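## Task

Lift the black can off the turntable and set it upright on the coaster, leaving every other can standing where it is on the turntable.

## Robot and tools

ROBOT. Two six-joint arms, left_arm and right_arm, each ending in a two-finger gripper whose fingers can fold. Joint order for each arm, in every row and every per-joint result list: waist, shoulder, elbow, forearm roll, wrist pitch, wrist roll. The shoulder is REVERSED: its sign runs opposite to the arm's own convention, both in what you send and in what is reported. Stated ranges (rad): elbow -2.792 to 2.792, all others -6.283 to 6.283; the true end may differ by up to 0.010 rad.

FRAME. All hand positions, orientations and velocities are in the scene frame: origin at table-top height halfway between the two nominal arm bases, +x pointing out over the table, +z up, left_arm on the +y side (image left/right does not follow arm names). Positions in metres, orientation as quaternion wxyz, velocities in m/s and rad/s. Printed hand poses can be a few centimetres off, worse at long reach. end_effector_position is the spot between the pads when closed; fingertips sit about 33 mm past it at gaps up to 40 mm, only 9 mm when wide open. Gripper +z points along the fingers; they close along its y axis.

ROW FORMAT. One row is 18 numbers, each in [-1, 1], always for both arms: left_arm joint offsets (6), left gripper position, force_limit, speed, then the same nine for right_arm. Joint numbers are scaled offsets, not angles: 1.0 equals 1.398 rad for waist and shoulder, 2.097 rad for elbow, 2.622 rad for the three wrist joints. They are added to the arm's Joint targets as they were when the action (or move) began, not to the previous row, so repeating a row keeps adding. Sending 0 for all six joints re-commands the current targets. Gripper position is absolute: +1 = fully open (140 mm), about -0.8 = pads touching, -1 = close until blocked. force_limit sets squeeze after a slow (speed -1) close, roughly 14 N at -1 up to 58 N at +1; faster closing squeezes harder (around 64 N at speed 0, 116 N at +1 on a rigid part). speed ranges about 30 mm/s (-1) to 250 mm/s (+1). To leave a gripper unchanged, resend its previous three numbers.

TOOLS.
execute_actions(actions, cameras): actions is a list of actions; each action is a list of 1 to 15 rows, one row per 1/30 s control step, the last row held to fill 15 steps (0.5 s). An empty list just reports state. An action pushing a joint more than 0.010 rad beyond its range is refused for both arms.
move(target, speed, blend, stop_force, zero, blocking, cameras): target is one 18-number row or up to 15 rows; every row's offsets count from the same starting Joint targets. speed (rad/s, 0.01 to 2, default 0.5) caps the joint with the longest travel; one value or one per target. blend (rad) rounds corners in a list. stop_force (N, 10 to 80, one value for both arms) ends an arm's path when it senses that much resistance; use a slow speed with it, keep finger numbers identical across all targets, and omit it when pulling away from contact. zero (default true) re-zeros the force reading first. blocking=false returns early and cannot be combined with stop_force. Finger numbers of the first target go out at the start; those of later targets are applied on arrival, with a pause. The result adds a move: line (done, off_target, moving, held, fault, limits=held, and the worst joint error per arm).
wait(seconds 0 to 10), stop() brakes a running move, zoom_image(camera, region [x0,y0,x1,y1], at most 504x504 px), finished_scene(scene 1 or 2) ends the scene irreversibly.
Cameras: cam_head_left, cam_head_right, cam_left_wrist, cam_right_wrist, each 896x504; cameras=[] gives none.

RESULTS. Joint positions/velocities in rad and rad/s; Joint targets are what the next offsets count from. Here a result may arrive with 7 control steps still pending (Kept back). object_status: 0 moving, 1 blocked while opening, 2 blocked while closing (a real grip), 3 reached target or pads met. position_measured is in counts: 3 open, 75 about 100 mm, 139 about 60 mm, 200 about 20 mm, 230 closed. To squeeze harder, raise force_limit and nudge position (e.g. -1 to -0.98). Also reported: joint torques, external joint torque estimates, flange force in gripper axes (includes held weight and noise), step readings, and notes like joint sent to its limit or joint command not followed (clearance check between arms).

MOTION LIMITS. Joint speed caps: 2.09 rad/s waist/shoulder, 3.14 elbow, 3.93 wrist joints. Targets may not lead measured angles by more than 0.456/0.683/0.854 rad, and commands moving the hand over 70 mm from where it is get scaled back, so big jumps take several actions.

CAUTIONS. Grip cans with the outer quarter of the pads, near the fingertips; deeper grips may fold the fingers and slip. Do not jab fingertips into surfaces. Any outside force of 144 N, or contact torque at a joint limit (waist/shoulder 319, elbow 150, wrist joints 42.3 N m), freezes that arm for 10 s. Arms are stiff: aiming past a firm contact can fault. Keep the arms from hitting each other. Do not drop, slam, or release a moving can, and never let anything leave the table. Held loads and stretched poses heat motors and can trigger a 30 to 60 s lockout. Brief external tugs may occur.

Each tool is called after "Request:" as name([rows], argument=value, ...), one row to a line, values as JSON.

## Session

Scene 1 is done. Next I'll look at scene 2.

Request:
execute_actions(actions=[])

Scene clock: 0.00 s.
left_arm: end_effector_position=(+0.6447, -0.0640, +0.2697) position_measured=3 object_status=3 end_effector_quat_wxyz=(+0.105, +0.772, -0.124, +0.615) | right_arm: end_effector_position=(+0.5360, -0.3301, +0.3176) position_measured=3 object_status=3 end_effector_quat_wxyz=(-0.331, +0.233, +0.857, +0.320)
Joint positions: left_arm=[-0.972 -0.31 2.058 2.165 0.795 -0.944] | right_arm=[-0.088 -0.28 1.733 0.731 1.767 -1.243]
Joint velocities: within noise
Joint torques (N m): no reading
External joint torques (N m): no reading
Flange force (N): no reading
Joint targets: left_arm=[-0.972 -0.310 2.058 2.165 0.795 -0.944] | right_arm=[-0.088 -0.280 1.733 0.731 1.767 -1.243]
Tool commands: left_gripper/position=+1.0 left_gripper/force_limit=+1.0 left_gripper/speed=+1.0 right_gripper/position=+1.0 right_gripper/force_limit=+1.0 right_gripper/speed=+1.0

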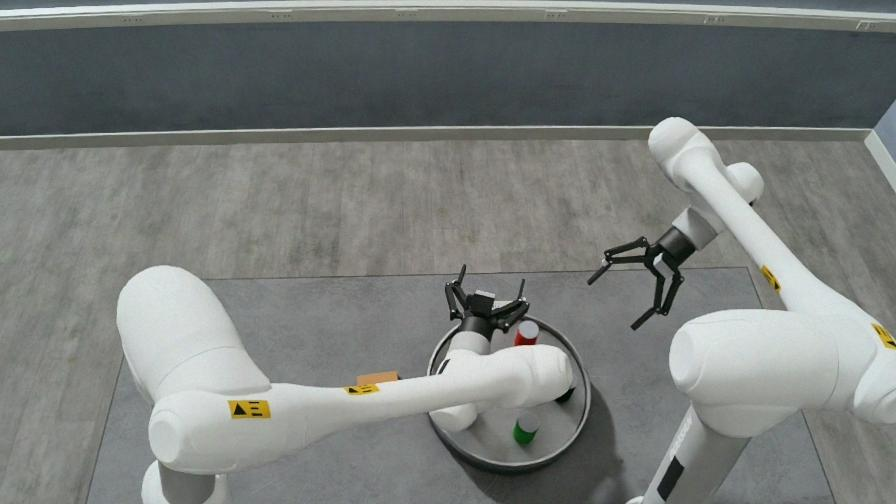

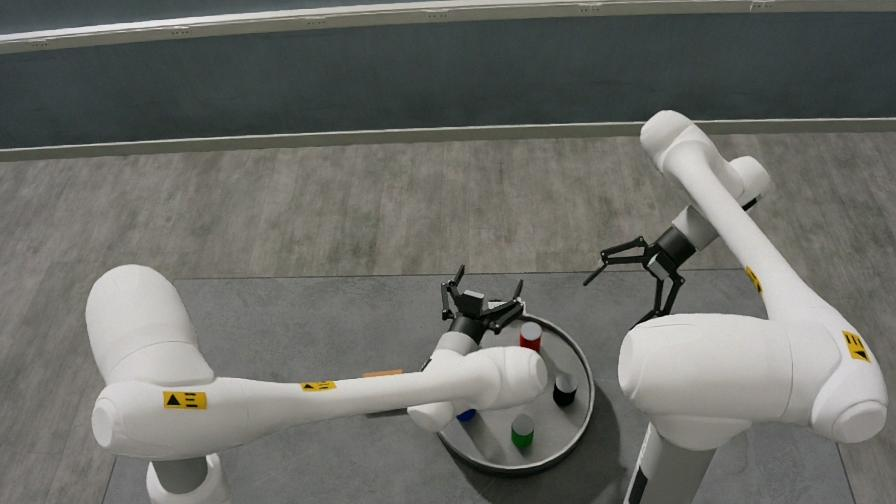

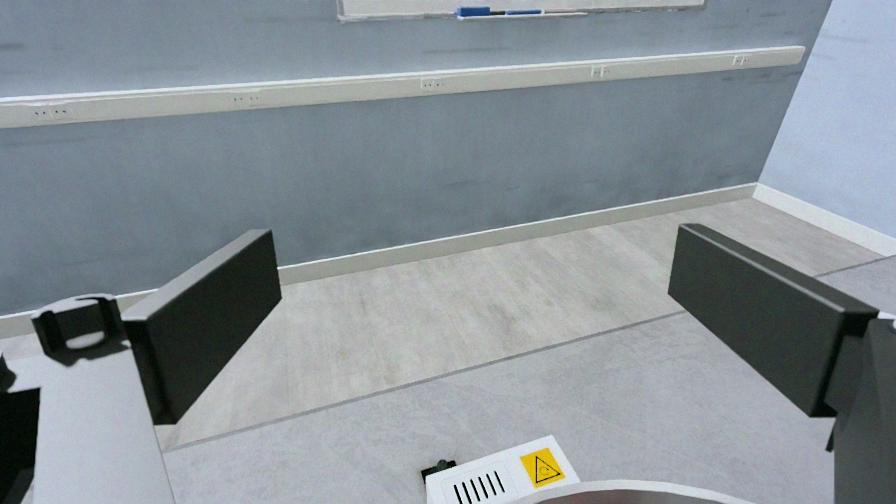

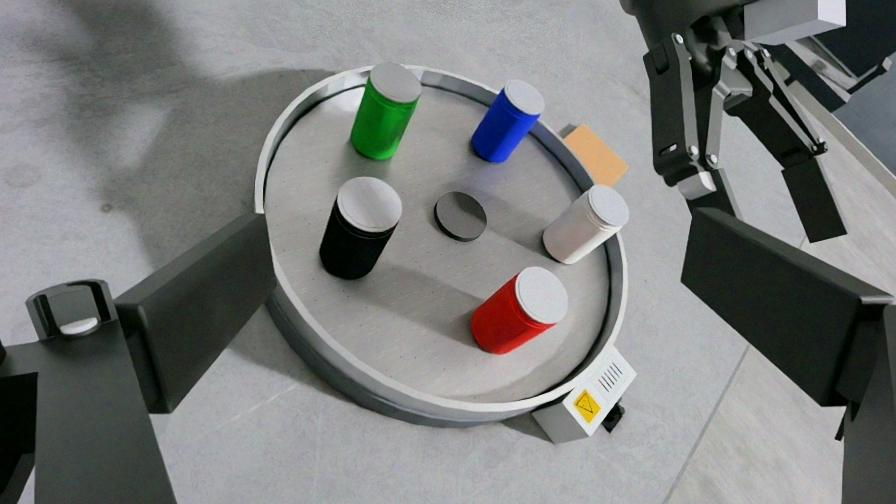

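Request:
wait(seconds=1.0, cameras=["cam_right_wrist"])

Request:
wait(seconds=4.5, cameras=["cam_right_wrist"])

Request:
wait(seconds=10, cameras=[])

Request:
wait(seconds=10, cameras=["cam_right_wrist"])

Scene clock: 4.27 s.
left_arm: end_effector_position=(+0.6447, -0.0640, +0.2697) position_measured=3 object_status=3 end_effector_quat_wxyz=(+0.105, +0.772, -0.124, +0.615) | right_arm: end_effector_position=(+0.5360, -0.3301, +0.3176) position_measured=3 object_status=3 end_effector_quat_wxyz=(-0.331, +0.233, +0.857, +0.320)
Joint positions: left_arm=[-0.972 -0.31 2.058 2.165 0.795 -0.944] | right_arm=[-0.088 -0.28 1.733 0.731 1.767 -1.243]
Joint velocities: within noise
Joint torques (N m): left_arm=[0.19 68.31 -33.07 -0.62 2.42 -0.25] | right_arm=[-0.31 68.06 -36.42 4.7 1.6 -0.24]
External joint torques (N m): left_arm=[-0.24 -3.41 -0.71 0.07 -0.3 0.25] | right_arm=[0.11 -1.53 -1.44 -0.18 -0.09 0.26]
Flange force (N): left_arm=[-2.1 3.5 5.4] | right_arm=[-3.1 3.5 -2.5]
Joint targets: left_arm=[-0.972 -0.310 2.058 2.165 0.795 -0.944] | right_arm=[-0.088 -0.280 1.733 0.731 1.767 -1.243]
Tool commands: left_gripper/position=+1.0 left_gripper/force_limit=+1.0 left_gripper/speed=+1.0 right_gripper/position=+1.0 right_gripper/force_limit=+1.0 right_gripper/speed=+1.0
wait: 1.00 s; at rest from the start
Images, in order (width x height): cam_right_wrist 896x504.

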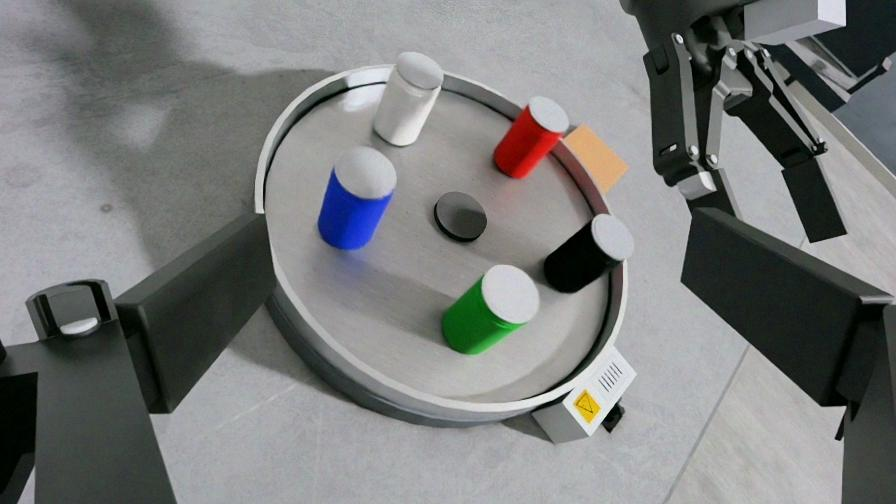

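Scene clock: 8.77 s.
left_arm: end_effector_position=(+0.6447, -0.0640, +0.2697) position_measured=3 object_status=3 end_effector_quat_wxyz=(+0.105, +0.772, -0.124, +0.615) | right_arm: end_effector_position=(+0.5360, -0.3301, +0.3176) position_measured=3 object_status=3 end_effector_quat_wxyz=(-0.331, +0.233, +0.857, +0.320)
Joint positions: left_arm=[-0.972 -0.31 2.058 2.165 0.795 -0.944] | right_arm=[-0.088 -0.28 1.733 0.731 1.767 -1.243]
Joint velocities: within noise
Joint torques (N m): left_arm=[0.06 68.18 -32.96 -0.59 2.42 -0.26] | right_arm=[-0.41 68.24 -36.44 4.71 1.63 -0.2]
External joint torques (N m): left_arm=[-0.03 -3.15 -0.86 0.02 -0.3 0.26] | right_arm=[0.72 -1.6 -1.39 -0.2 -0.11 0.22]
Flange force (N): left_arm=[-1.6 3.3 5.4] | right_arm=[-3.1 4.0 -1.8]
Joint targets: left_arm=[-0.972 -0.310 2.058 2.165 0.795 -0.944] | right_arm=[-0.088 -0.280 1.733 0.731 1.767 -1.243]
Tool commands: left_gripper/position=+1.0 left_gripper/force_limit=+1.0 left_gripper/speed=+1.0 right_gripper/position=+1.0 right_gripper/force_limit=+1.0 right_gripper/speed=+1.0
wait: 4.50 s; at rest by 0.17 s
Images, in order (width x height): cam_right_wrist 896x504.

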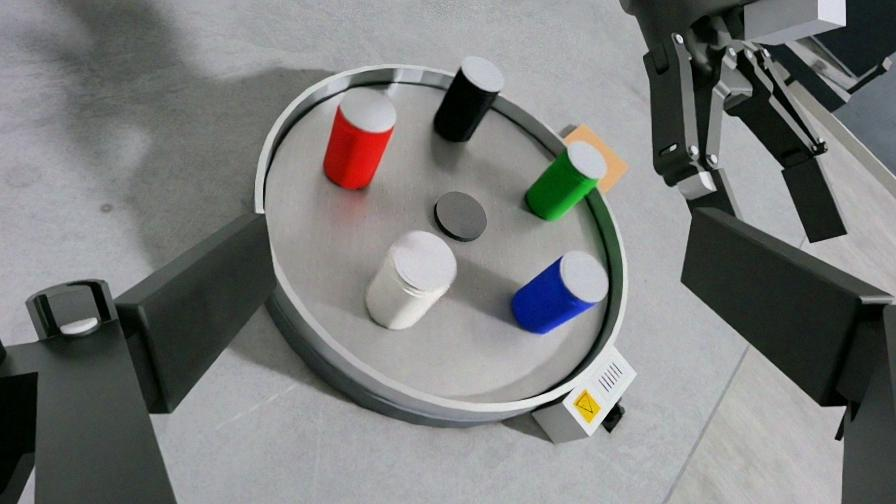

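Scene clock: 18.77 s.
left_arm: end_effector_position=(+0.6447, -0.0640, +0.2697) position_measured=3 object_status=3 end_effector_quat_wxyz=(+0.105, +0.772, -0.124, +0.615) | right_arm: end_effector_position=(+0.5360, -0.3301, +0.3176) position_measured=3 object_status=3 end_effector_quat_wxyz=(-0.331, +0.233, +0.857, +0.320)
Joint positions: left_arm=[-0.972 -0.31 2.058 2.165 0.795 -0.944] | right_arm=[-0.088 -0.28 1.733 0.731 1.767 -1.243]
Joint velocities: within noise
Joint torques (N m): left_arm=[0.02 68.13 -32.92 -0.62 2.43 -0.27] | right_arm=[-0.62 67.85 -36.39 4.69 1.61 -0.17]
External joint torques (N m): left_arm=[-0.01 -2.69 -0.98 0.06 -0.3 0.27] | right_arm=[0.7 -1.5 -1.39 -0.19 -0.1 0.19]
Flange force (N): left_arm=[-1.0 3.0 5.0] | right_arm=[-2.9 3.9 -1.8]
Joint targets: left_arm=[-0.972 -0.310 2.058 2.165 0.795 -0.944] | right_arm=[-0.088 -0.280 1.733 0.731 1.767 -1.243]
Tool commands: left_gripper/position=+1.0 left_gripper/force_limit=+1.0 left_gripper/speed=+1.0 right_gripper/position=+1.0 right_gripper/force_limit=+1.0 right_gripper/speed=+1.0
wait: 10.00 s; at rest by 0.17 s
No camera images: "cameras" was empty.

Scene clock: 28.77 s.
left_arm: end_effector_position=(+0.6447, -0.0640, +0.2697) position_measured=3 object_status=3 end_effector_quat_wxyz=(+0.105, +0.772, -0.124, +0.615) | right_arm: end_effector_position=(+0.5360, -0.3301, +0.3176) position_measured=3 object_status=3 end_effector_quat_wxyz=(-0.331, +0.233, +0.857, +0.320)
Joint positions: left_arm=[-0.972 -0.31 2.058 2.165 0.795 -0.944] | right_arm=[-0.088 -0.28 1.733 0.731 1.767 -1.243]
Joint velocities: within noise
Joint torques (N m): left_arm=[0.08 68.08 -32.93 -0.57 2.43 -0.27] | right_arm=[-0.25 68.1 -36.5 4.69 1.61 -0.23]
External joint torques (N m): left_arm=[-0.06 -2.46 -1.04 0.01 -0.29 0.27] | right_arm=[0.02 -1.82 -1.31 -0.17 -0.1 0.25]
Flange force (N): left_arm=[-0.7 3.0 4.7] | right_arm=[-3.4 3.3 -2.4]
Joint targets: left_arm=[-0.972 -0.310 2.058 2.165 0.795 -0.944] | right_arm=[-0.088 -0.280 1.733 0.731 1.767 -1.243]
Tool commands: left_gripper/position=+1.0 left_gripper/force_limit=+1.0 left_gripper/speed=+1.0 right_gripper/position=+1.0 right_gripper/force_limit=+1.0 right_gripper/speed=+1.0
wait: 10.00 s; at rest by 0.17 s
Images, in order (width x height): cam_right_wrist 896x504.

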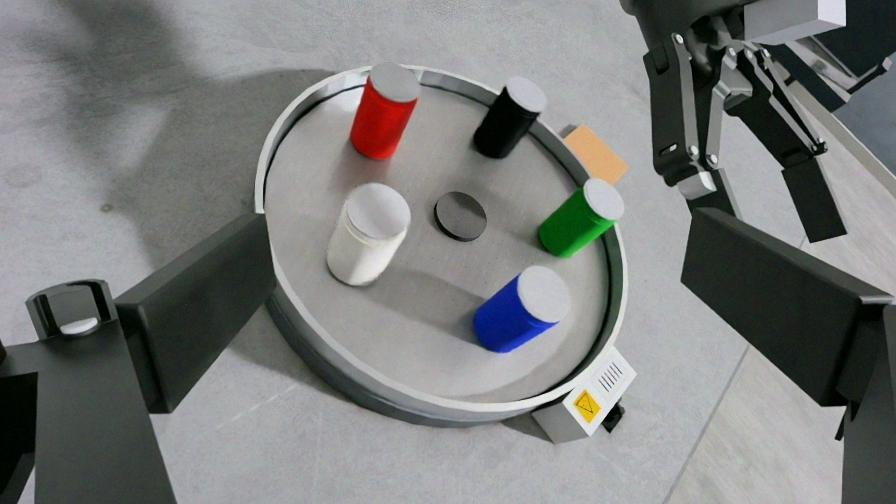

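Request:
move([
  [0.7668,0,0,0,0,0,1,1,1,0,0,0,0,0,0,0.33,0,1],
  [0.7668,0,0,0,0,0,1,1,1,0.6735,-0.0019,-0.0780,-0.2788,-0.1821,0.1945,0.33,0,1],
  [0.7668,0,0,0,0,0,1,1,1,0.6735,-0.0458,-0.0219,-0.2788,-0.2506,0.1945,0.33,0,1],
], speed=[1.0, 0.9, 0.3], blend=[0.4, 0.03, 0])

Scene clock: 37.73 s.
left_arm: end_effector_position=(+0.7982, +0.8102, +0.2697) position_measured=3 object_status=3 end_effector_quat_wxyz=(-0.224, +0.726, +0.288, +0.582) | right_arm: end_effector_position=(+0.4486, +0.0232, +0.1557) position_measured=87 object_status=3 end_effector_quat_wxyz=(+0.000, +0.001, +1.000, +0.000)
Joint positions: left_arm=[0.1 -0.31 2.058 2.165 0.795 -0.944] | right_arm=[0.853 -0.344 1.687 0 1.11 -0.733]
Joint velocities: within noise
Joint torques (N m): left_arm=[0.23 68.08 -32.99 -0.58 2.41 -0.26] | right_arm=[-0.01 73.9 -35.8 4.07 0.01 -0.25]
External joint torques (N m): left_arm=[-0.23 -2.85 -0.84 0.02 -0.29 0.26] | right_arm=[-0.24 -1.69 -1.74 -0.19 0.01 0.25]
Flange force (N): left_arm=[-1.3 3.3 4.8] | right_arm=[-3.8 4.7 -0.5]
Joint targets: left_arm=[0.100 -0.310 2.058 2.165 0.795 -0.944] | right_arm=[0.853 -0.344 1.687 0.000 1.110 -0.733]
move: done; blend cut to 0 rad at target 1

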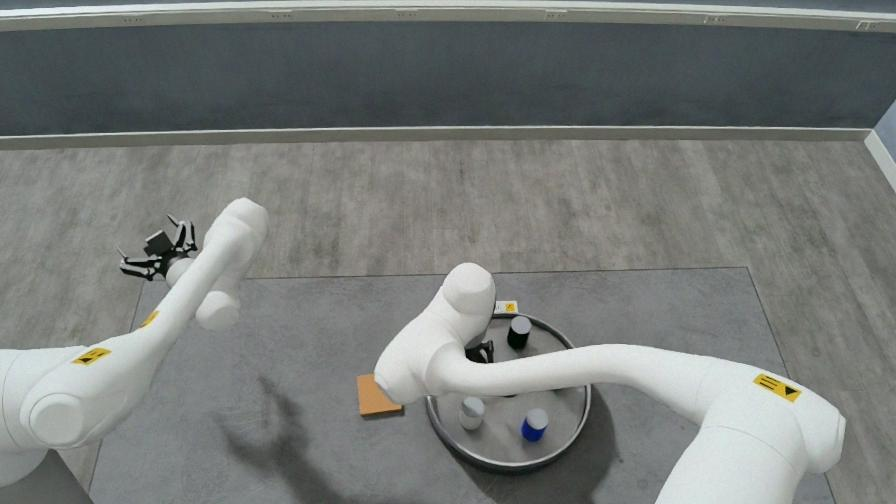

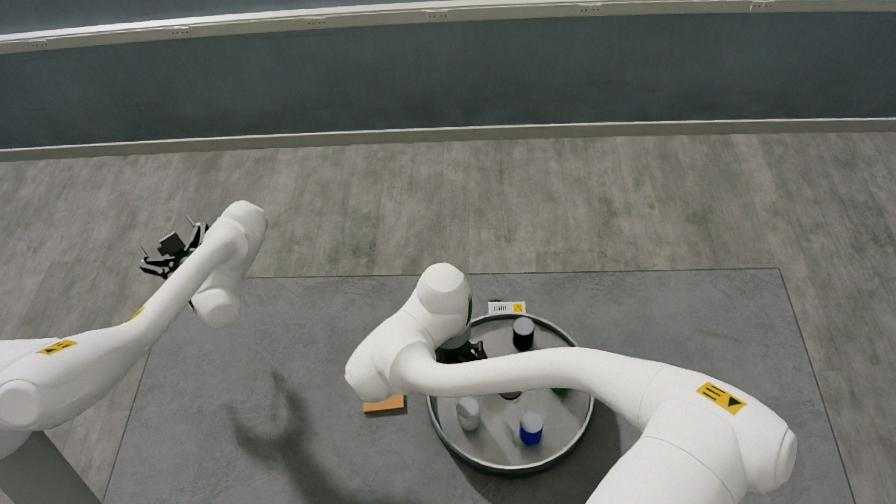

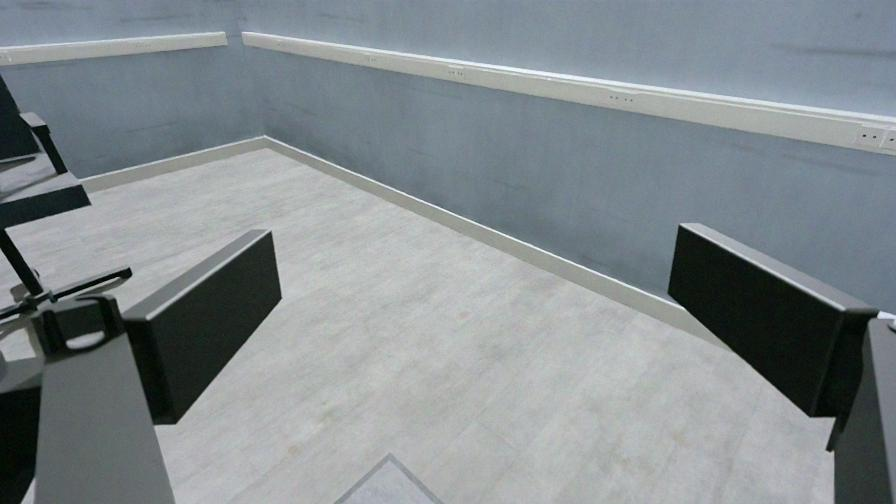

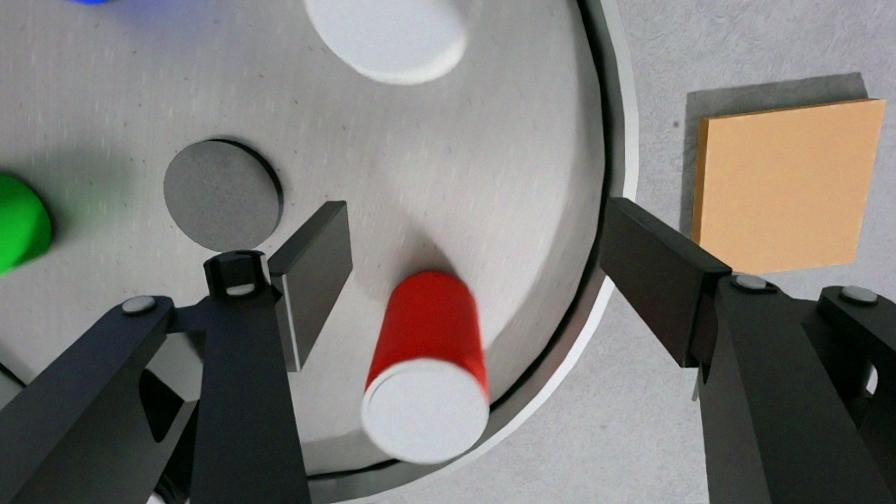

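Request:
zoom_image(camera="cam_right_wrist", region=[660, 60, 896, 300])

Scaled by 2.100.

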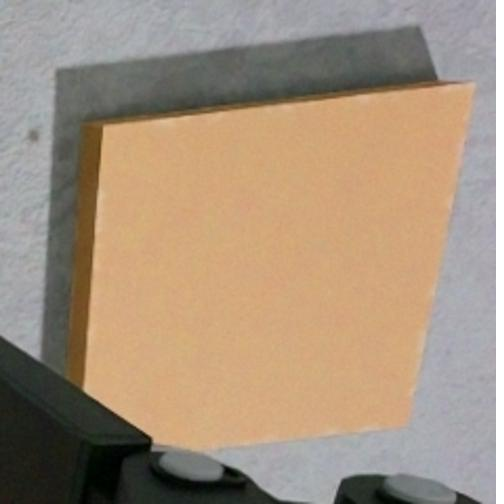

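Request:
zoom_image(camera="cam_head_left", region=[330, 350, 430, 430])

Request:
wait(seconds=0.2, cameras=["cam_right_wrist"])

Scaled by 5.040.

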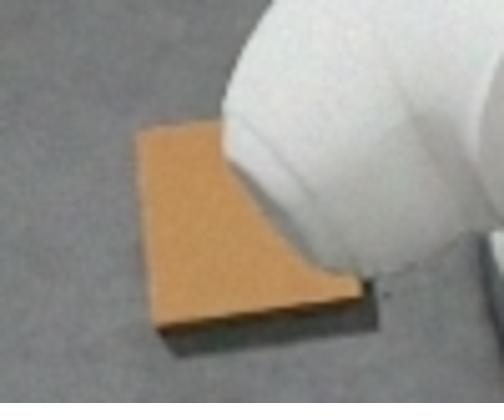

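Scene clock: 39.43 s.
left_arm: end_effector_position=(+0.7982, +0.8102, +0.2697) position_measured=3 object_status=3 end_effector_quat_wxyz=(-0.224, +0.726, +0.288, +0.582) | right_arm: end_effector_position=(+0.4485, +0.0232, +0.1556) position_measured=87 object_status=3 end_effector_quat_wxyz=(+0.000, +0.001, +1.000, +0.000)
Joint positions: left_arm=[0.1 -0.31 2.058 2.165 0.795 -0.944] | right_arm=[0.853 -0.344 1.687 0 1.11 -0.733]
Joint velocities: within noise
Joint torques (N m): left_arm=[0.12 68.14 -32.98 -0.6 2.42 -0.25] | right_arm=[-0.23 73.99 -36.2 4.06 0.08 -0.22]
External joint torques (N m): left_arm=[-0.23 -3.13 -0.82 0.04 -0.31 0.25] | right_arm=[0.44 -1.57 -1.35 -0.16 -0.06 0.22]
Flange force (N): left_arm=[-1.7 3.4 5.2] | right_arm=[-2.5 4.5 -0.1]
Joint targets: left_arm=[0.100 -0.310 2.058 2.165 0.795 -0.944] | right_arm=[0.853 -0.344 1.687 0.000 1.110 -0.733]
Tool commands: left_gripper/position=+1.0 left_gripper/force_limit=+1.0 left_gripper/speed=+1.0 right_gripper/position=+0.33 right_gripper/force_limit=+0.0 right_gripper/speed=+1.0
wait: 0.20 s; at rest from the start
Images, in order (width x height): cam_right_wrist 896x504.

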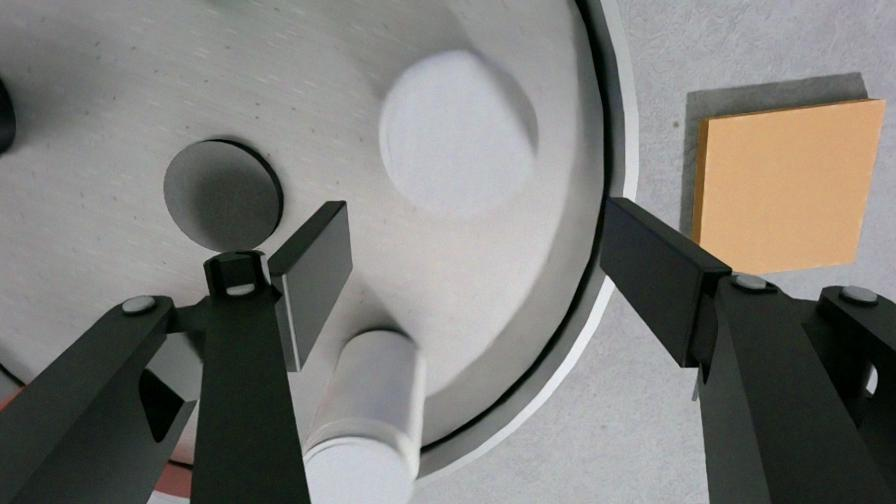

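Request:
wait(seconds=0.05, cameras=["cam_right_wrist"])

Request:
wait(seconds=0.7, cameras=["cam_right_wrist"])

Request:
wait(seconds=0.7, cameras=["cam_right_wrist"])

Request:
wait(seconds=0.7, cameras=["cam_right_wrist"])

Scene clock: 41.20 s.
left_arm: end_effector_position=(+0.7982, +0.8102, +0.2697) position_measured=3 object_status=3 end_effector_quat_wxyz=(-0.224, +0.726, +0.288, +0.582) | right_arm: end_effector_position=(+0.4485, +0.0232, +0.1556) position_measured=87 object_status=3 end_effector_quat_wxyz=(+0.000, +0.001, +1.000, +0.000)
Joint positions: left_arm=[0.1 -0.31 2.058 2.165 0.795 -0.944] | right_arm=[0.853 -0.344 1.687 0 1.11 -0.733]
Joint velocities: within noise
Joint torques (N m): left_arm=[-0.08 68.03 -32.92 -0.61 2.43 -0.26] | right_arm=[-0.45 74.24 -36.17 4.05 0.06 -0.22]
External joint torques (N m): left_arm=[-0.05 -3.28 -0.82 0.05 -0.32 0.26] | right_arm=[0.9 -1.79 -1.36 -0.15 -0.04 0.22]
Flange force (N): left_arm=[-1.8 3.3 5.6] | right_arm=[-2.2 5.2 0.0]
Joint targets: left_arm=[0.100 -0.310 2.058 2.165 0.795 -0.944] | right_arm=[0.853 -0.344 1.687 0.000 1.110 -0.733]
Tool commands: left_gripper/position=+1.0 left_gripper/force_limit=+1.0 left_gripper/speed=+1.0 right_gripper/position=+0.33 right_gripper/force_limit=+0.0 right_gripper/speed=+1.0
wait: 0.07 s; at rest from the start
Images, in order (width x height): cam_right_wrist 896x504.

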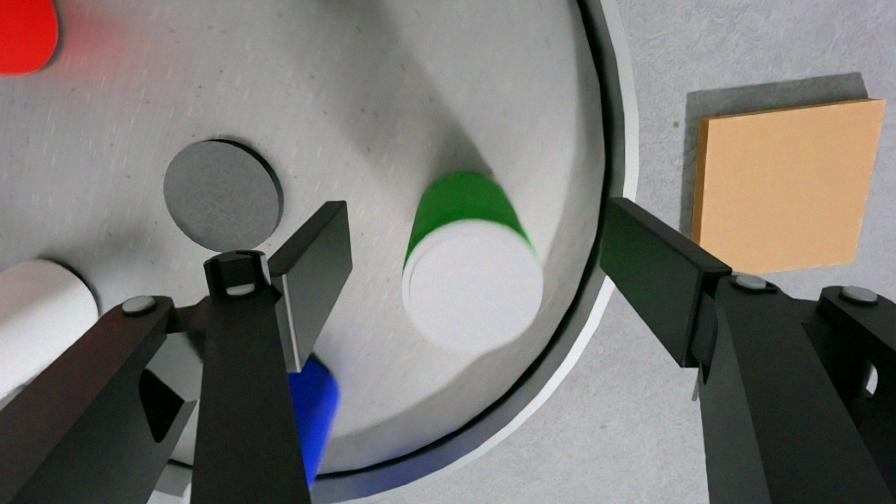

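Scene clock: 41.90 s.
left_arm: end_effector_position=(+0.7982, +0.8102, +0.2697) position_measured=3 object_status=3 end_effector_quat_wxyz=(-0.224, +0.726, +0.288, +0.582) | right_arm: end_effector_position=(+0.4485, +0.0232, +0.1556) position_measured=87 object_status=3 end_effector_quat_wxyz=(+0.000, +0.001, +1.000, +0.000)
Joint positions: left_arm=[0.1 -0.31 2.058 2.165 0.795 -0.944] | right_arm=[0.853 -0.344 1.687 0 1.11 -0.733]
Joint velocities: within noise
Joint torques (N m): left_arm=[0.28 68.1 -32.96 -0.59 2.43 -0.29] | right_arm=[-0.05 74.53 -36.24 4.11 0.05 -0.25]
External joint torques (N m): left_arm=[-0.33 -2.74 -0.91 0.04 -0.31 0.29] | right_arm=[0.12 -2.53 -1.21 -0.22 -0.04 0.25]
Flange force (N): left_arm=[-1.1 3.4 4.6] | right_arm=[-3.5 5.1 0.7]
Joint targets: left_arm=[0.100 -0.310 2.058 2.165 0.795 -0.944] | right_arm=[0.853 -0.344 1.687 0.000 1.110 -0.733]
Tool commands: left_gripper/position=+1.0 left_gripper/force_limit=+1.0 left_gripper/speed=+1.0 right_gripper/position=+0.33 right_gripper/force_limit=+0.0 right_gripper/speed=+1.0
wait: 0.70 s; at rest by 0.17 s
Images, in order (width x height): cam_right_wrist 896x504.

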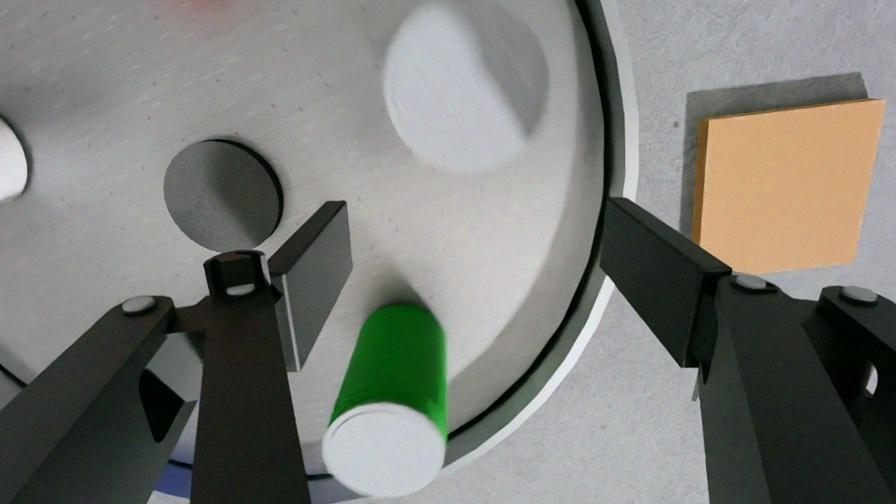

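Scene clock: 42.60 s.
left_arm: end_effector_position=(+0.7982, +0.8102, +0.2697) position_measured=3 object_status=3 end_effector_quat_wxyz=(-0.224, +0.726, +0.288, +0.582) | right_arm: end_effector_position=(+0.4485, +0.0232, +0.1556) position_measured=87 object_status=3 end_effector_quat_wxyz=(+0.000, +0.001, +1.000, +0.000)
Joint positions: left_arm=[0.1 -0.31 2.058 2.165 0.795 -0.944] | right_arm=[0.853 -0.344 1.687 0 1.11 -0.733]
Joint velocities: within noise
Joint torques (N m): left_arm=[0.06 68.25 -32.87 -0.58 2.43 -0.28] | right_arm=[-0.35 74.64 -36.32 4.04 0.08 -0.18]
External joint torques (N m): left_arm=[-0.09 -2.64 -1.05 0.03 -0.3 0.28] | right_arm=[0.46 -2.65 -1.12 -0.15 -0.06 0.18]
Flange force (N): left_arm=[-0.8 3.2 5.0] | right_arm=[-3.2 5.4 0.9]
Joint targets: left_arm=[0.100 -0.310 2.058 2.165 0.795 -0.944] | right_arm=[0.853 -0.344 1.687 0.000 1.110 -0.733]
Tool commands: left_gripper/position=+1.0 left_gripper/force_limit=+1.0 left_gripper/speed=+1.0 right_gripper/position=+0.33 right_gripper/force_limit=+0.0 right_gripper/speed=+1.0
wait: 0.70 s; at rest by 0.17 s
Images, in order (width x height): cam_right_wrist 896x504.

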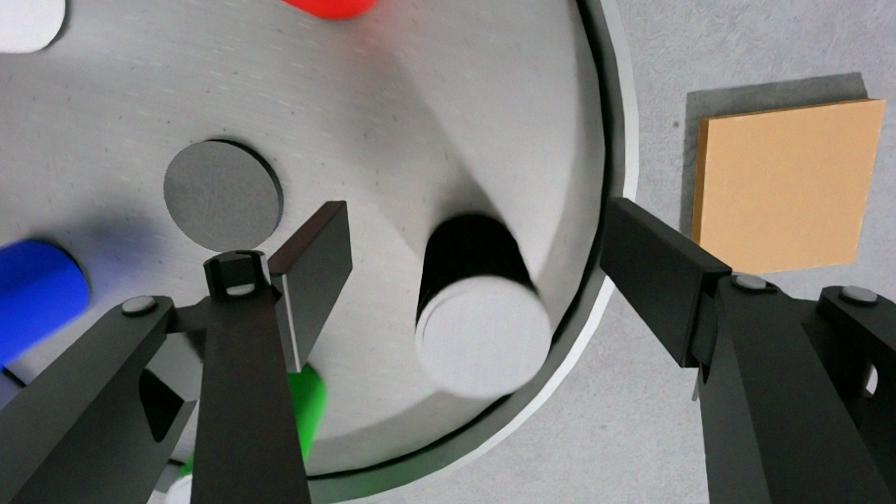

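Scene clock: 43.30 s.
left_arm: end_effector_position=(+0.7982, +0.8102, +0.2697) position_measured=3 object_status=3 end_effector_quat_wxyz=(-0.224, +0.726, +0.288, +0.582) | right_arm: end_effector_position=(+0.4485, +0.0232, +0.1556) position_measured=87 object_status=3 end_effector_quat_wxyz=(+0.000, +0.001, +1.000, +0.000)
Joint positions: left_arm=[0.1 -0.31 2.058 2.165 0.795 -0.944] | right_arm=[0.853 -0.344 1.687 0 1.11 -0.733]
Joint velocities: within noise
Joint torques (N m): left_arm=[0.1 68.02 -32.95 -0.6 2.4 -0.26] | right_arm=[-0.23 74.25 -36.19 4.08 0.07 -0.2]
External joint torques (N m): left_arm=[-0.06 -2.52 -0.96 0.04 -0.27 0.26] | right_arm=[-0.05 -2.01 -1.35 -0.2 -0.05 0.2]
Flange force (N): left_arm=[-0.9 3.0 4.7] | right_arm=[-3.4 4.5 0.2]
Joint targets: left_arm=[0.100 -0.310 2.058 2.165 0.795 -0.944] | right_arm=[0.853 -0.344 1.687 0.000 1.110 -0.733]
Tool commands: left_gripper/position=+1.0 left_gripper/force_limit=+1.0 left_gripper/speed=+1.0 right_gripper/position=+0.33 right_gripper/force_limit=+0.0 right_gripper/speed=+1.0
wait: 0.70 s; at rest by 0.17 s
Images, in order (width x height): cam_right_wrist 896x504.

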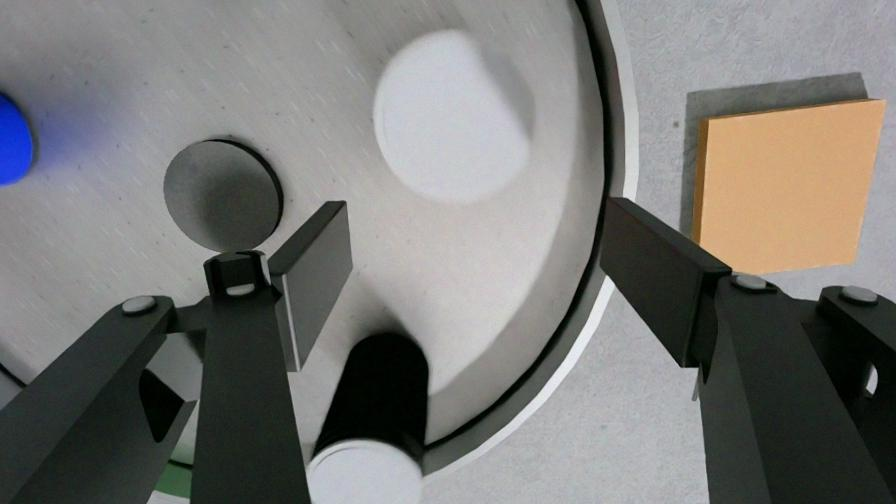

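Request:
wait(seconds=0.1, cameras=["cam_right_wrist"])

Scene clock: 47.50 s.
left_arm: end_effector_position=(+0.7982, +0.8102, +0.2697) position_measured=3 object_status=3 end_effector_quat_wxyz=(-0.224, +0.726, +0.288, +0.582) | right_arm: end_effector_position=(+0.4485, +0.0232, +0.1556) position_measured=87 object_status=3 end_effector_quat_wxyz=(+0.000, +0.001, +1.000, +0.000)
Joint positions: left_arm=[0.1 -0.31 2.058 2.165 0.795 -0.944] | right_arm=[0.853 -0.344 1.687 0 1.11 -0.733]
Joint velocities: within noise
Joint torques (N m): left_arm=[0.22 68.09 -32.93 -0.57 2.42 -0.26] | right_arm=[-0.17 74.36 -36.31 4.08 0.06 -0.22]
External joint torques (N m): left_arm=[-0.22 -2.91 -0.94 0.01 -0.3 0.26] | right_arm=[0.16 -1.88 -1.27 -0.19 -0.04 0.22]
Flange force (N): left_arm=[-1.3 3.5 5.0] | right_arm=[-3.0 4.5 0.2]
Joint targets: left_arm=[0.100 -0.310 2.058 2.165 0.795 -0.944] | right_arm=[0.853 -0.344 1.687 0.000 1.110 -0.733]
Tool commands: left_gripper/position=+1.0 left_gripper/force_limit=+1.0 left_gripper/speed=+1.0 right_gripper/position=+0.33 right_gripper/force_limit=+0.0 right_gripper/speed=+1.0
wait: 0.10 s; at rest from the start
Images, in order (width x height): cam_right_wrist 896x504.

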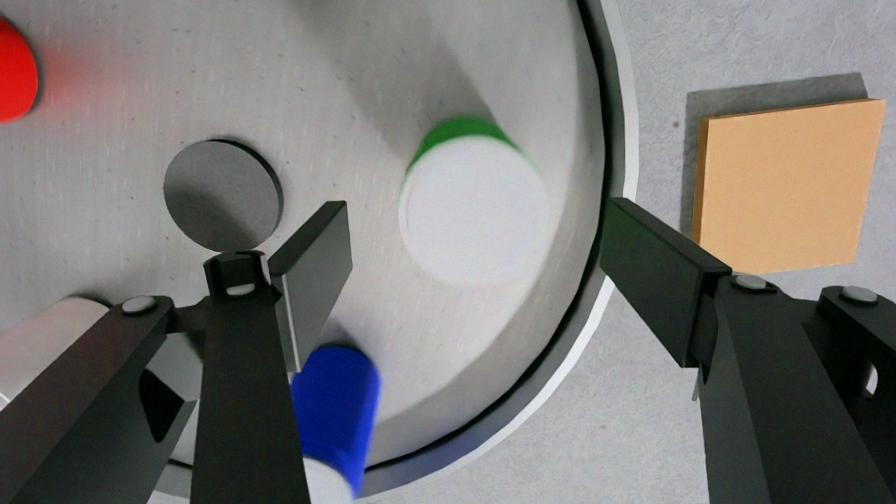

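Request:
wait(seconds=7.1, cameras=["cam_right_wrist"])

Scene clock: 54.93 s.
left_arm: end_effector_position=(+0.7982, +0.8102, +0.2697) position_measured=3 object_status=3 end_effector_quat_wxyz=(-0.224, +0.726, +0.288, +0.582) | right_arm: end_effector_position=(+0.4485, +0.0232, +0.1556) position_measured=87 object_status=3 end_effector_quat_wxyz=(+0.000, +0.001, +1.000, +0.000)
Joint positions: left_arm=[0.1 -0.31 2.058 2.165 0.795 -0.944] | right_arm=[0.853 -0.344 1.687 0 1.11 -0.733]
Joint velocities: within noise
Joint torques (N m): left_arm=[0.29 68.07 -32.87 -0.57 2.4 -0.28] | right_arm=[-0.12 74.4 -36.23 4.06 0.07 -0.23]
External joint torques (N m): left_arm=[-0.29 -3.05 -0.92 0 -0.28 0.27] | right_arm=[0.33 -1.96 -1.32 -0.16 -0.05 0.23]
Flange force (N): left_arm=[-1.4 3.7 5.1] | right_arm=[-2.9 4.8 0.2]
Joint targets: left_arm=[0.100 -0.310 2.058 2.165 0.795 -0.944] | right_arm=[0.853 -0.344 1.687 0.000 1.110 -0.733]
Tool commands: left_gripper/position=+1.0 left_gripper/force_limit=+1.0 left_gripper/speed=+1.0 right_gripper/position=+0.33 right_gripper/force_limit=+0.0 right_gripper/speed=+1.0
wait: 7.10 s; at rest from the start
Images, in order (width x height): cam_right_wrist 896x504.

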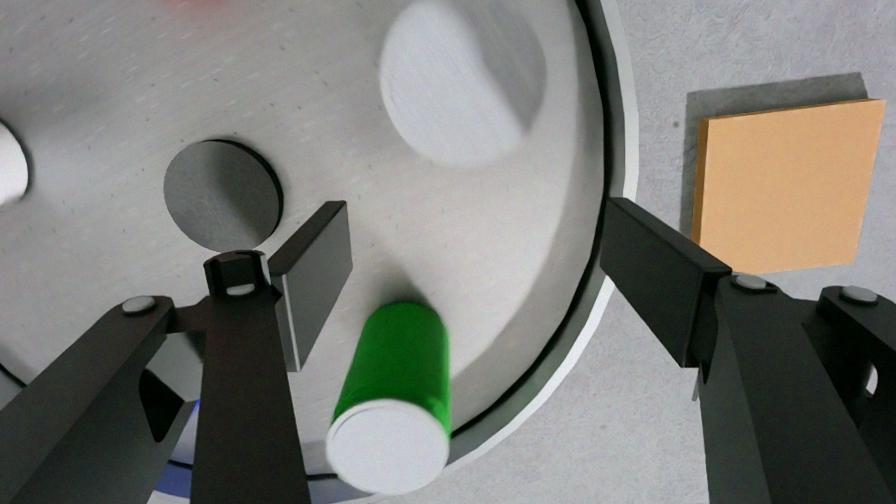

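Request:
wait(seconds=5.5, cameras=[])

Request:
move(target=[0,0,0,0,0,0.01144,1,1,1,0,0,0,0,0,0,0.33,0,1], speed=0.01, blocking=false, cameras=[])

Scene clock: 61.67 s.
left_arm: end_effector_position=(+0.7982, +0.8102, +0.2697) position_measured=3 object_status=3 end_effector_quat_wxyz=(-0.224, +0.726, +0.288, +0.582) | right_arm: end_effector_position=(+0.4485, +0.0232, +0.1556) position_measured=87 object_status=3 end_effector_quat_wxyz=(+0.000, +0.001, +1.000, +0.000)
Joint positions: left_arm=[0.1 -0.31 2.058 2.165 0.795 -0.944] | right_arm=[0.853 -0.344 1.687 0 1.11 -0.733]
Joint velocities: within noise
Joint torques (N m): left_arm=[0.12 67.92 -32.9 -0.59 2.41 -0.27] | right_arm=[-0.22 74.25 -36.28 4.08 0.08 -0.19]
External joint torques (N m): left_arm=[-0.06 -2.59 -0.99 0.02 -0.28 0.27] | right_arm=[0.41 -1.49 -1.35 -0.17 -0.06 0.19]
Flange force (N): left_arm=[-0.9 3.1 4.8] | right_arm=[-2.5 4.4 -0.1]
Joint targets: left_arm=[0.100 -0.310 2.058 2.165 0.795 -0.944] | right_arm=[0.853 -0.344 1.687 0.000 1.110 -0.733]
Tool commands: left_gripper/position=+1.0 left_gripper/force_limit=+1.0 left_gripper/speed=+1.0 right_gripper/position=+0.33 right_gripper/force_limit=+0.0 right_gripper/speed=+1.0
wait: 5.50 s; at rest from the start
No camera images: "cameras" was empty.

Scene clock: 62.17 s.
left_arm: end_effector_position=(+0.7982, +0.8102, +0.2697) position_measured=3 object_status=3 end_effector_quat_wxyz=(-0.226, +0.727, +0.286, +0.582) end_effector_velocity=(+0.000, +0.000, -0.001) end_effector_angular_velocity=(+0.008, +0.009, -0.003) | right_arm: end_effector_position=(+0.4485, +0.0232, +0.1556) position_measured=87 object_status=3 end_effector_quat_wxyz=(+0.000, +0.001, +1.000, +0.000)
Joint positions: left_arm=[0.1 -0.31 2.058 2.165 0.795 -0.94] | right_arm=[0.853 -0.344 1.687 0 1.11 -0.733]
Joint velocities: left_arm=[0 0 0 0 -0.001 0.012] | right_arm=[within noise]
Joint torques (N m): left_arm=[0.08 68.04 -32.93 -0.58 2.41 -0.64] | right_arm=[-0.2 74.32 -36.24 4.05 0.07 -0.24]
External joint torques (N m): left_arm=[0.04 -3.16 -0.83 0.01 -0.29 0.64] | right_arm=[0.14 -2.01 -1.3 -0.16 -0.05 0.24]
Flange force (N): left_arm=[-0.7 3.6 5.3] | right_arm=[-3.1 4.7 0.3]
Joint targets: left_arm=[0.100 -0.310 2.058 2.165 0.795 -0.939] | right_arm=[0.853 -0.344 1.687 0.000 1.110 -0.733]
Tool commands: left_gripper/position=+1.0 left_gripper/force_limit=+1.0 left_gripper/speed=+1.0 right_gripper/position=+0.33 right_gripper/force_limit=+0.0 right_gripper/speed=+1.0
move: running; left_arm: the wrist roll is farthest, 0.026 rad from its target
No camera images: "cameras" was empty.

Request:
wait(seconds=10, cameras=[])

Request:
wait(seconds=3.13, cameras=["cam_right_wrist"])

Request:
execute_actions([
  [[0,0,0,0,0,0,1,1,1,0,0,0,0,0,0,-1,0,0]],
  [[0,0,0,0,0,0,1,1,1,0,0,0,0,0,0,-1,0,0],[0,0,0,0,0,0,1,1,1,0.001,-0.001,-0.002,0,0.001,0,-1,0,0],[0,0,0,0,0,0,1,1,1,0.003,-0.002,-0.006,0,0.004,0,-1,0,0],[0,0,0,0,0,0,1,1,1,0.006,-0.003,-0.013,0,0.008,0,-1,0,0],[0,0,0,0,0,0,1,1,1,0.011,-0.006,-0.022,0,0.014,0,-1,0,0],[0,0,0,0,0,0,1,1,1,0.016,-0.009,-0.033,0,0.022,0,-1,0,0],[0,0,0,0,0,0,1,1,1,0.022,-0.012,-0.046,0,0.030,0,-1,0,0],[0,0,0,0,0,0,1,1,1,0.028,-0.016,-0.059,0,0.039,0,-1,0,0],[0,0,0,0,0,0,1,1,1,0.034,-0.019,-0.071,0,0.047,0,-1,0,0],[0,0,0,0,0,0,1,1,1,0.040,-0.022,-0.082,0,0.054,0,-1,0,0],[0,0,0,0,0,0,1,1,1,0.044,-0.025,-0.092,0,0.060,0,-1,0,0],[0,0,0,0,0,0,1,1,1,0.047,-0.026,-0.098,0,0.065,0,-1,0,0],[0,0,0,0,0,0,1,1,1,0.049,-0.027,-0.102,0,0.067,0,-1,0,0],[0,0,0,0,0,0,1,1,1,0.050,-0.028,-0.104,0,0.069,0,-1,0,0]],
], cameras=["cam_right_wrist"])

Request:
wait(seconds=0.3, cameras=["cam_right_wrist", "cam_head_left"])

Scene clock: 65.23 s.
left_arm: end_effector_position=(+0.7982, +0.8102, +0.2697) position_measured=3 object_status=3 end_effector_quat_wxyz=(-0.233, +0.731, +0.277, +0.579) | right_arm: end_effector_position=(+0.4485, +0.0232, +0.1556) position_measured=87 object_status=3 end_effector_quat_wxyz=(+0.000, +0.001, +1.000, +0.000)
Joint positions: left_arm=[0.1 -0.31 2.058 2.165 0.795 -0.914] | right_arm=[0.853 -0.344 1.687 0 1.11 -0.733]
Joint velocities: within noise
Joint torques (N m): left_arm=[0.17 68.11 -32.98 -0.59 2.44 -0.28] | right_arm=[-0.2 74.3 -36.29 4.03 0.06 -0.19]
External joint torques (N m): left_arm=[-0.27 -3.08 -0.82 0.04 -0.32 0.27] | right_arm=[0.19 -1.91 -1.27 -0.14 -0.04 0.19]
Flange force (N): left_arm=[-1.5 3.5 5.1] | right_arm=[-3.0 4.5 0.2]
Joint targets: left_arm=[0.100 -0.310 2.058 2.165 0.795 -0.914] | right_arm=[0.853 -0.344 1.687 0.000 1.110 -0.733]
Tool commands: left_gripper/position=+1.0 left_gripper/force_limit=+1.0 left_gripper/speed=+1.0 right_gripper/position=+0.33 right_gripper/force_limit=+0.0 right_gripper/speed=+1.0
earlier move: done
wait: 0.00 of 10 s (the move ended)
No camera images: "cameras" was empty.

Scene clock: 68.37 s.
left_arm: end_effector_position=(+0.7982, +0.8102, +0.2697) position_measured=3 object_status=3 end_effector_quat_wxyz=(-0.233, +0.731, +0.277, +0.579) | right_arm: end_effector_position=(+0.4485, +0.0232, +0.1556) position_measured=87 object_status=3 end_effector_quat_wxyz=(+0.000, +0.001, +1.000, +0.000)
Joint positions: left_arm=[0.1 -0.31 2.058 2.165 0.795 -0.914] | right_arm=[0.853 -0.344 1.687 0 1.11 -0.733]
Joint velocities: within noise
Joint torques (N m): left_arm=[0.12 68.03 -32.88 -0.57 2.41 -0.29] | right_arm=[-0.11 74.08 -36.28 4 0.09 -0.27]
External joint torques (N m): left_arm=[-0.22 -2.55 -1.04 0.02 -0.28 0.29] | right_arm=[0.24 -1.68 -1.26 -0.11 -0.07 0.27]
Flange force (N): left_arm=[-0.7 3.4 4.7] | right_arm=[-2.6 4.3 0.1]
Joint targets: left_arm=[0.100 -0.310 2.058 2.165 0.795 -0.914] | right_arm=[0.853 -0.344 1.687 0.000 1.110 -0.733]
Tool commands: left_gripper/position=+1.0 left_gripper/force_limit=+1.0 left_gripper/speed=+1.0 right_gripper/position=+0.33 right_gripper/force_limit=+0.0 right_gripper/speed=+1.0
wait: 3.13 s; at rest by 0.17 s
Images, in order (width x height): cam_right_wrist 896x504.

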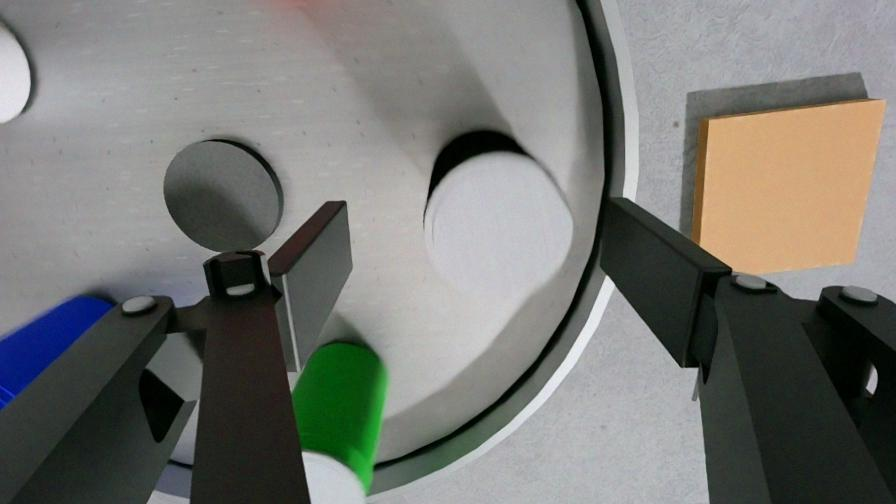

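Scene clock: 69.13 s.
left_arm: end_effector_position=(+0.7982, +0.8102, +0.2697) position_measured=3 object_status=3 end_effector_quat_wxyz=(-0.233, +0.731, +0.277, +0.579) | right_arm: end_effector_position=(+0.4496, +0.0450, +0.1779) position_measured=233 object_status=0 end_effector_quat_wxyz=(+0.000, -0.009, +1.000, +0.000) end_effector_velocity=(+0.004, +0.213, +0.229) end_effector_angular_velocity=(-0.004, +0.004, +0.187)
Joint positions: left_arm=[0.1 -0.31 2.058 2.165 0.795 -0.914] | right_arm=[0.872 -0.354 1.628 0 1.158 -0.733]
Joint velocities: left_arm=[within noise] | right_arm=[0.188 -0.107 -0.598 0 0.497 0.001]
Joint torques (N m): left_arm=[0.25 68.07 -32.97 -0.59 2.41 -0.29] | right_arm=[1.98 82.85 -42.13 4.98 0.23 -0.24]
External joint torques (N m): left_arm=[-0.34 -2.67 -0.93 0.03 -0.29 0.29] | right_arm=[2.06 -1.86 -2.98 -0.18 -0.44 0.24]
External joint torques at the end of the 1st action: left_arm=[0.02 -2.41 -0.92 0.03 -0.27 0.29] | right_arm=[0 -2.11 -1.27 -0.21 -0.07 0.27]
Flange force (N): left_arm=[-0.9 3.5 4.6] | right_arm=[-3.2 8.9 -1.2]
Flange force at the end of the 1st action (N): left_arm=[-0.6 2.8 4.6] | right_arm=[-3.4 4.6 0.4]
Joint targets: left_arm=[0.100 -0.310 2.058 2.165 0.795 -0.914] | right_arm=[0.923 -0.383 1.469 0.000 1.291 -0.733]
Kept back: 7 steps.
Step readings (joint positions of left_arm | right_arm; steps 1 to 15: 1st action; 16 to 23: 2nd action):
0: [0.100 -0.310 2.058 2.165 0.795 -0.914] | [0.853 -0.344 1.687 0.000 1.110 -0.733]
1: [0.100 -0.310 2.058 2.165 0.795 -0.914] | [0.853 -0.344 1.687 0.000 1.110 -0.733]
2: [0.100 -0.310 2.058 2.165 0.795 -0.914] | [0.853 -0.344 1.687 0.000 1.110 -0.733]
4: [0.100 -0.310 2.058 2.165 0.795 -0.914] | [0.853 -0.344 1.687 0.000 1.110 -0.733]
8: [0.100 -0.310 2.058 2.165 0.795 -0.914] | [0.853 -0.344 1.687 0.000 1.110 -0.733]
15: [0.100 -0.310 2.058 2.165 0.795 -0.914] | [0.853 -0.344 1.687 0.000 1.110 -0.733]
16: [0.100 -0.310 2.058 2.165 0.795 -0.914] | [0.853 -0.344 1.687 0.000 1.110 -0.733]
17: [0.100 -0.310 2.058 2.165 0.795 -0.914] | [0.853 -0.344 1.687 0.000 1.110 -0.733]
19: [0.100 -0.310 2.058 2.165 0.795 -0.914] | [0.855 -0.345 1.681 0.000 1.115 -0.733]
Images, in order (width x height): cam_right_wrist 896x504.

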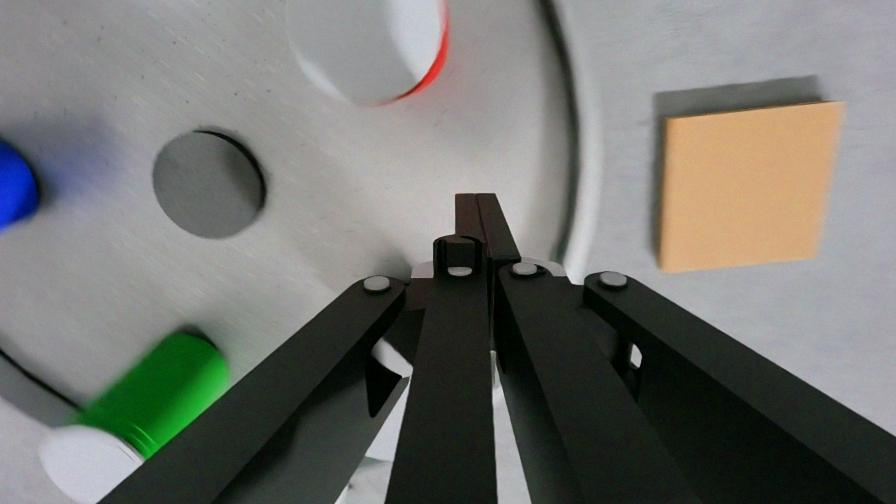

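Scene clock: 69.67 s.
left_arm: end_effector_position=(+0.7982, +0.8102, +0.2697) position_measured=3 object_status=3 end_effector_quat_wxyz=(-0.233, +0.731, +0.277, +0.579) | right_arm: end_effector_position=(+0.4449, +0.0991, +0.2401) position_measured=233 object_status=3 end_effector_quat_wxyz=(+0.000, -0.034, +0.999, +0.000)
Joint positions: left_arm=[0.1 -0.31 2.058 2.165 0.795 -0.914] | right_arm=[0.923 -0.383 1.469 0 1.291 -0.733]
Joint velocities: within noise
Joint torques (N m): left_arm=[0.09 68.2 -32.94 -0.6 2.39 -0.28] | right_arm=[-0.16 80.93 -38.89 4.35 0.07 -0.25]
External joint torques (N m): left_arm=[-0.08 -2.88 -0.94 0.04 -0.27 0.28] | right_arm=[0.78 -2.04 -1.31 -0.16 -0.04 0.25]
Flange force (N): left_arm=[-1.1 3.3 5.1] | right_arm=[-2.9 5.6 -0.6]
Joint targets: left_arm=[0.100 -0.310 2.058 2.165 0.795 -0.914] | right_arm=[0.923 -0.383 1.469 0.000 1.291 -0.733]
Tool commands: left_gripper/position=+1.0 left_gripper/force_limit=+1.0 left_gripper/speed=+1.0 right_gripper/position=-1.0 right_gripper/force_limit=+0.0 right_gripper/speed=+0.0
wait: 0.30 s; at rest by 0.23 s
Images, in order (width x height): cam_head_left 896x504, cam_right_wrist 896x504.

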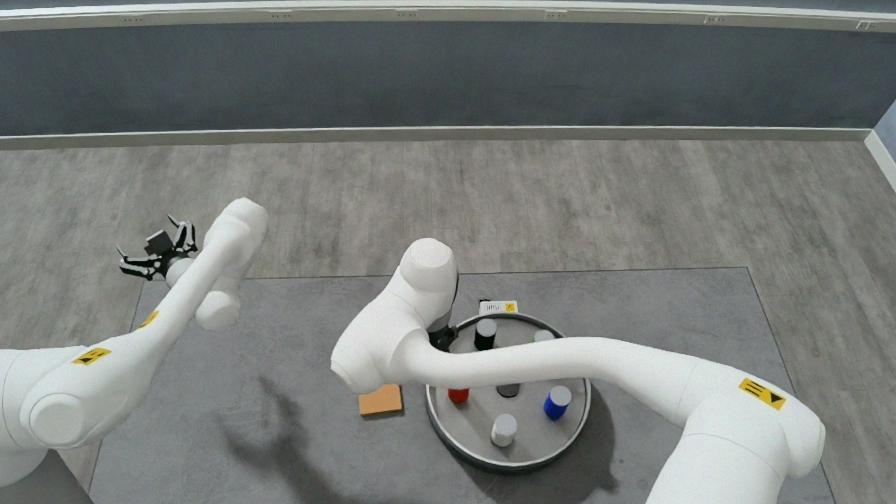

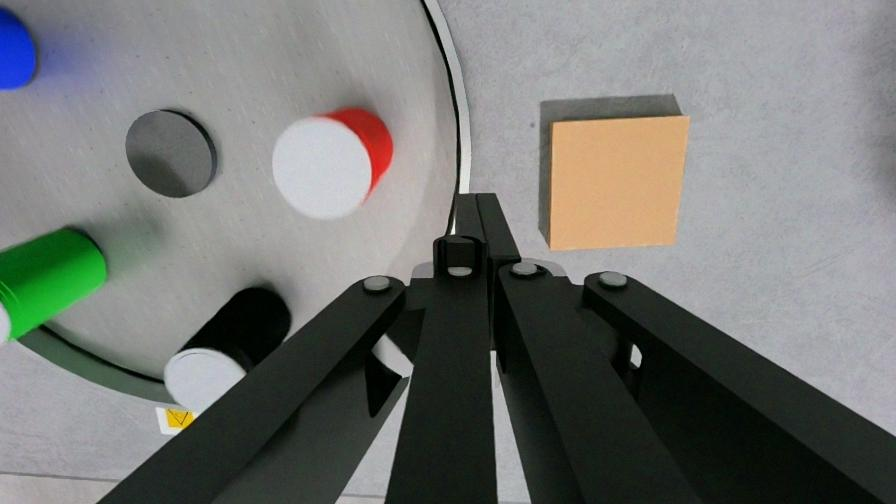

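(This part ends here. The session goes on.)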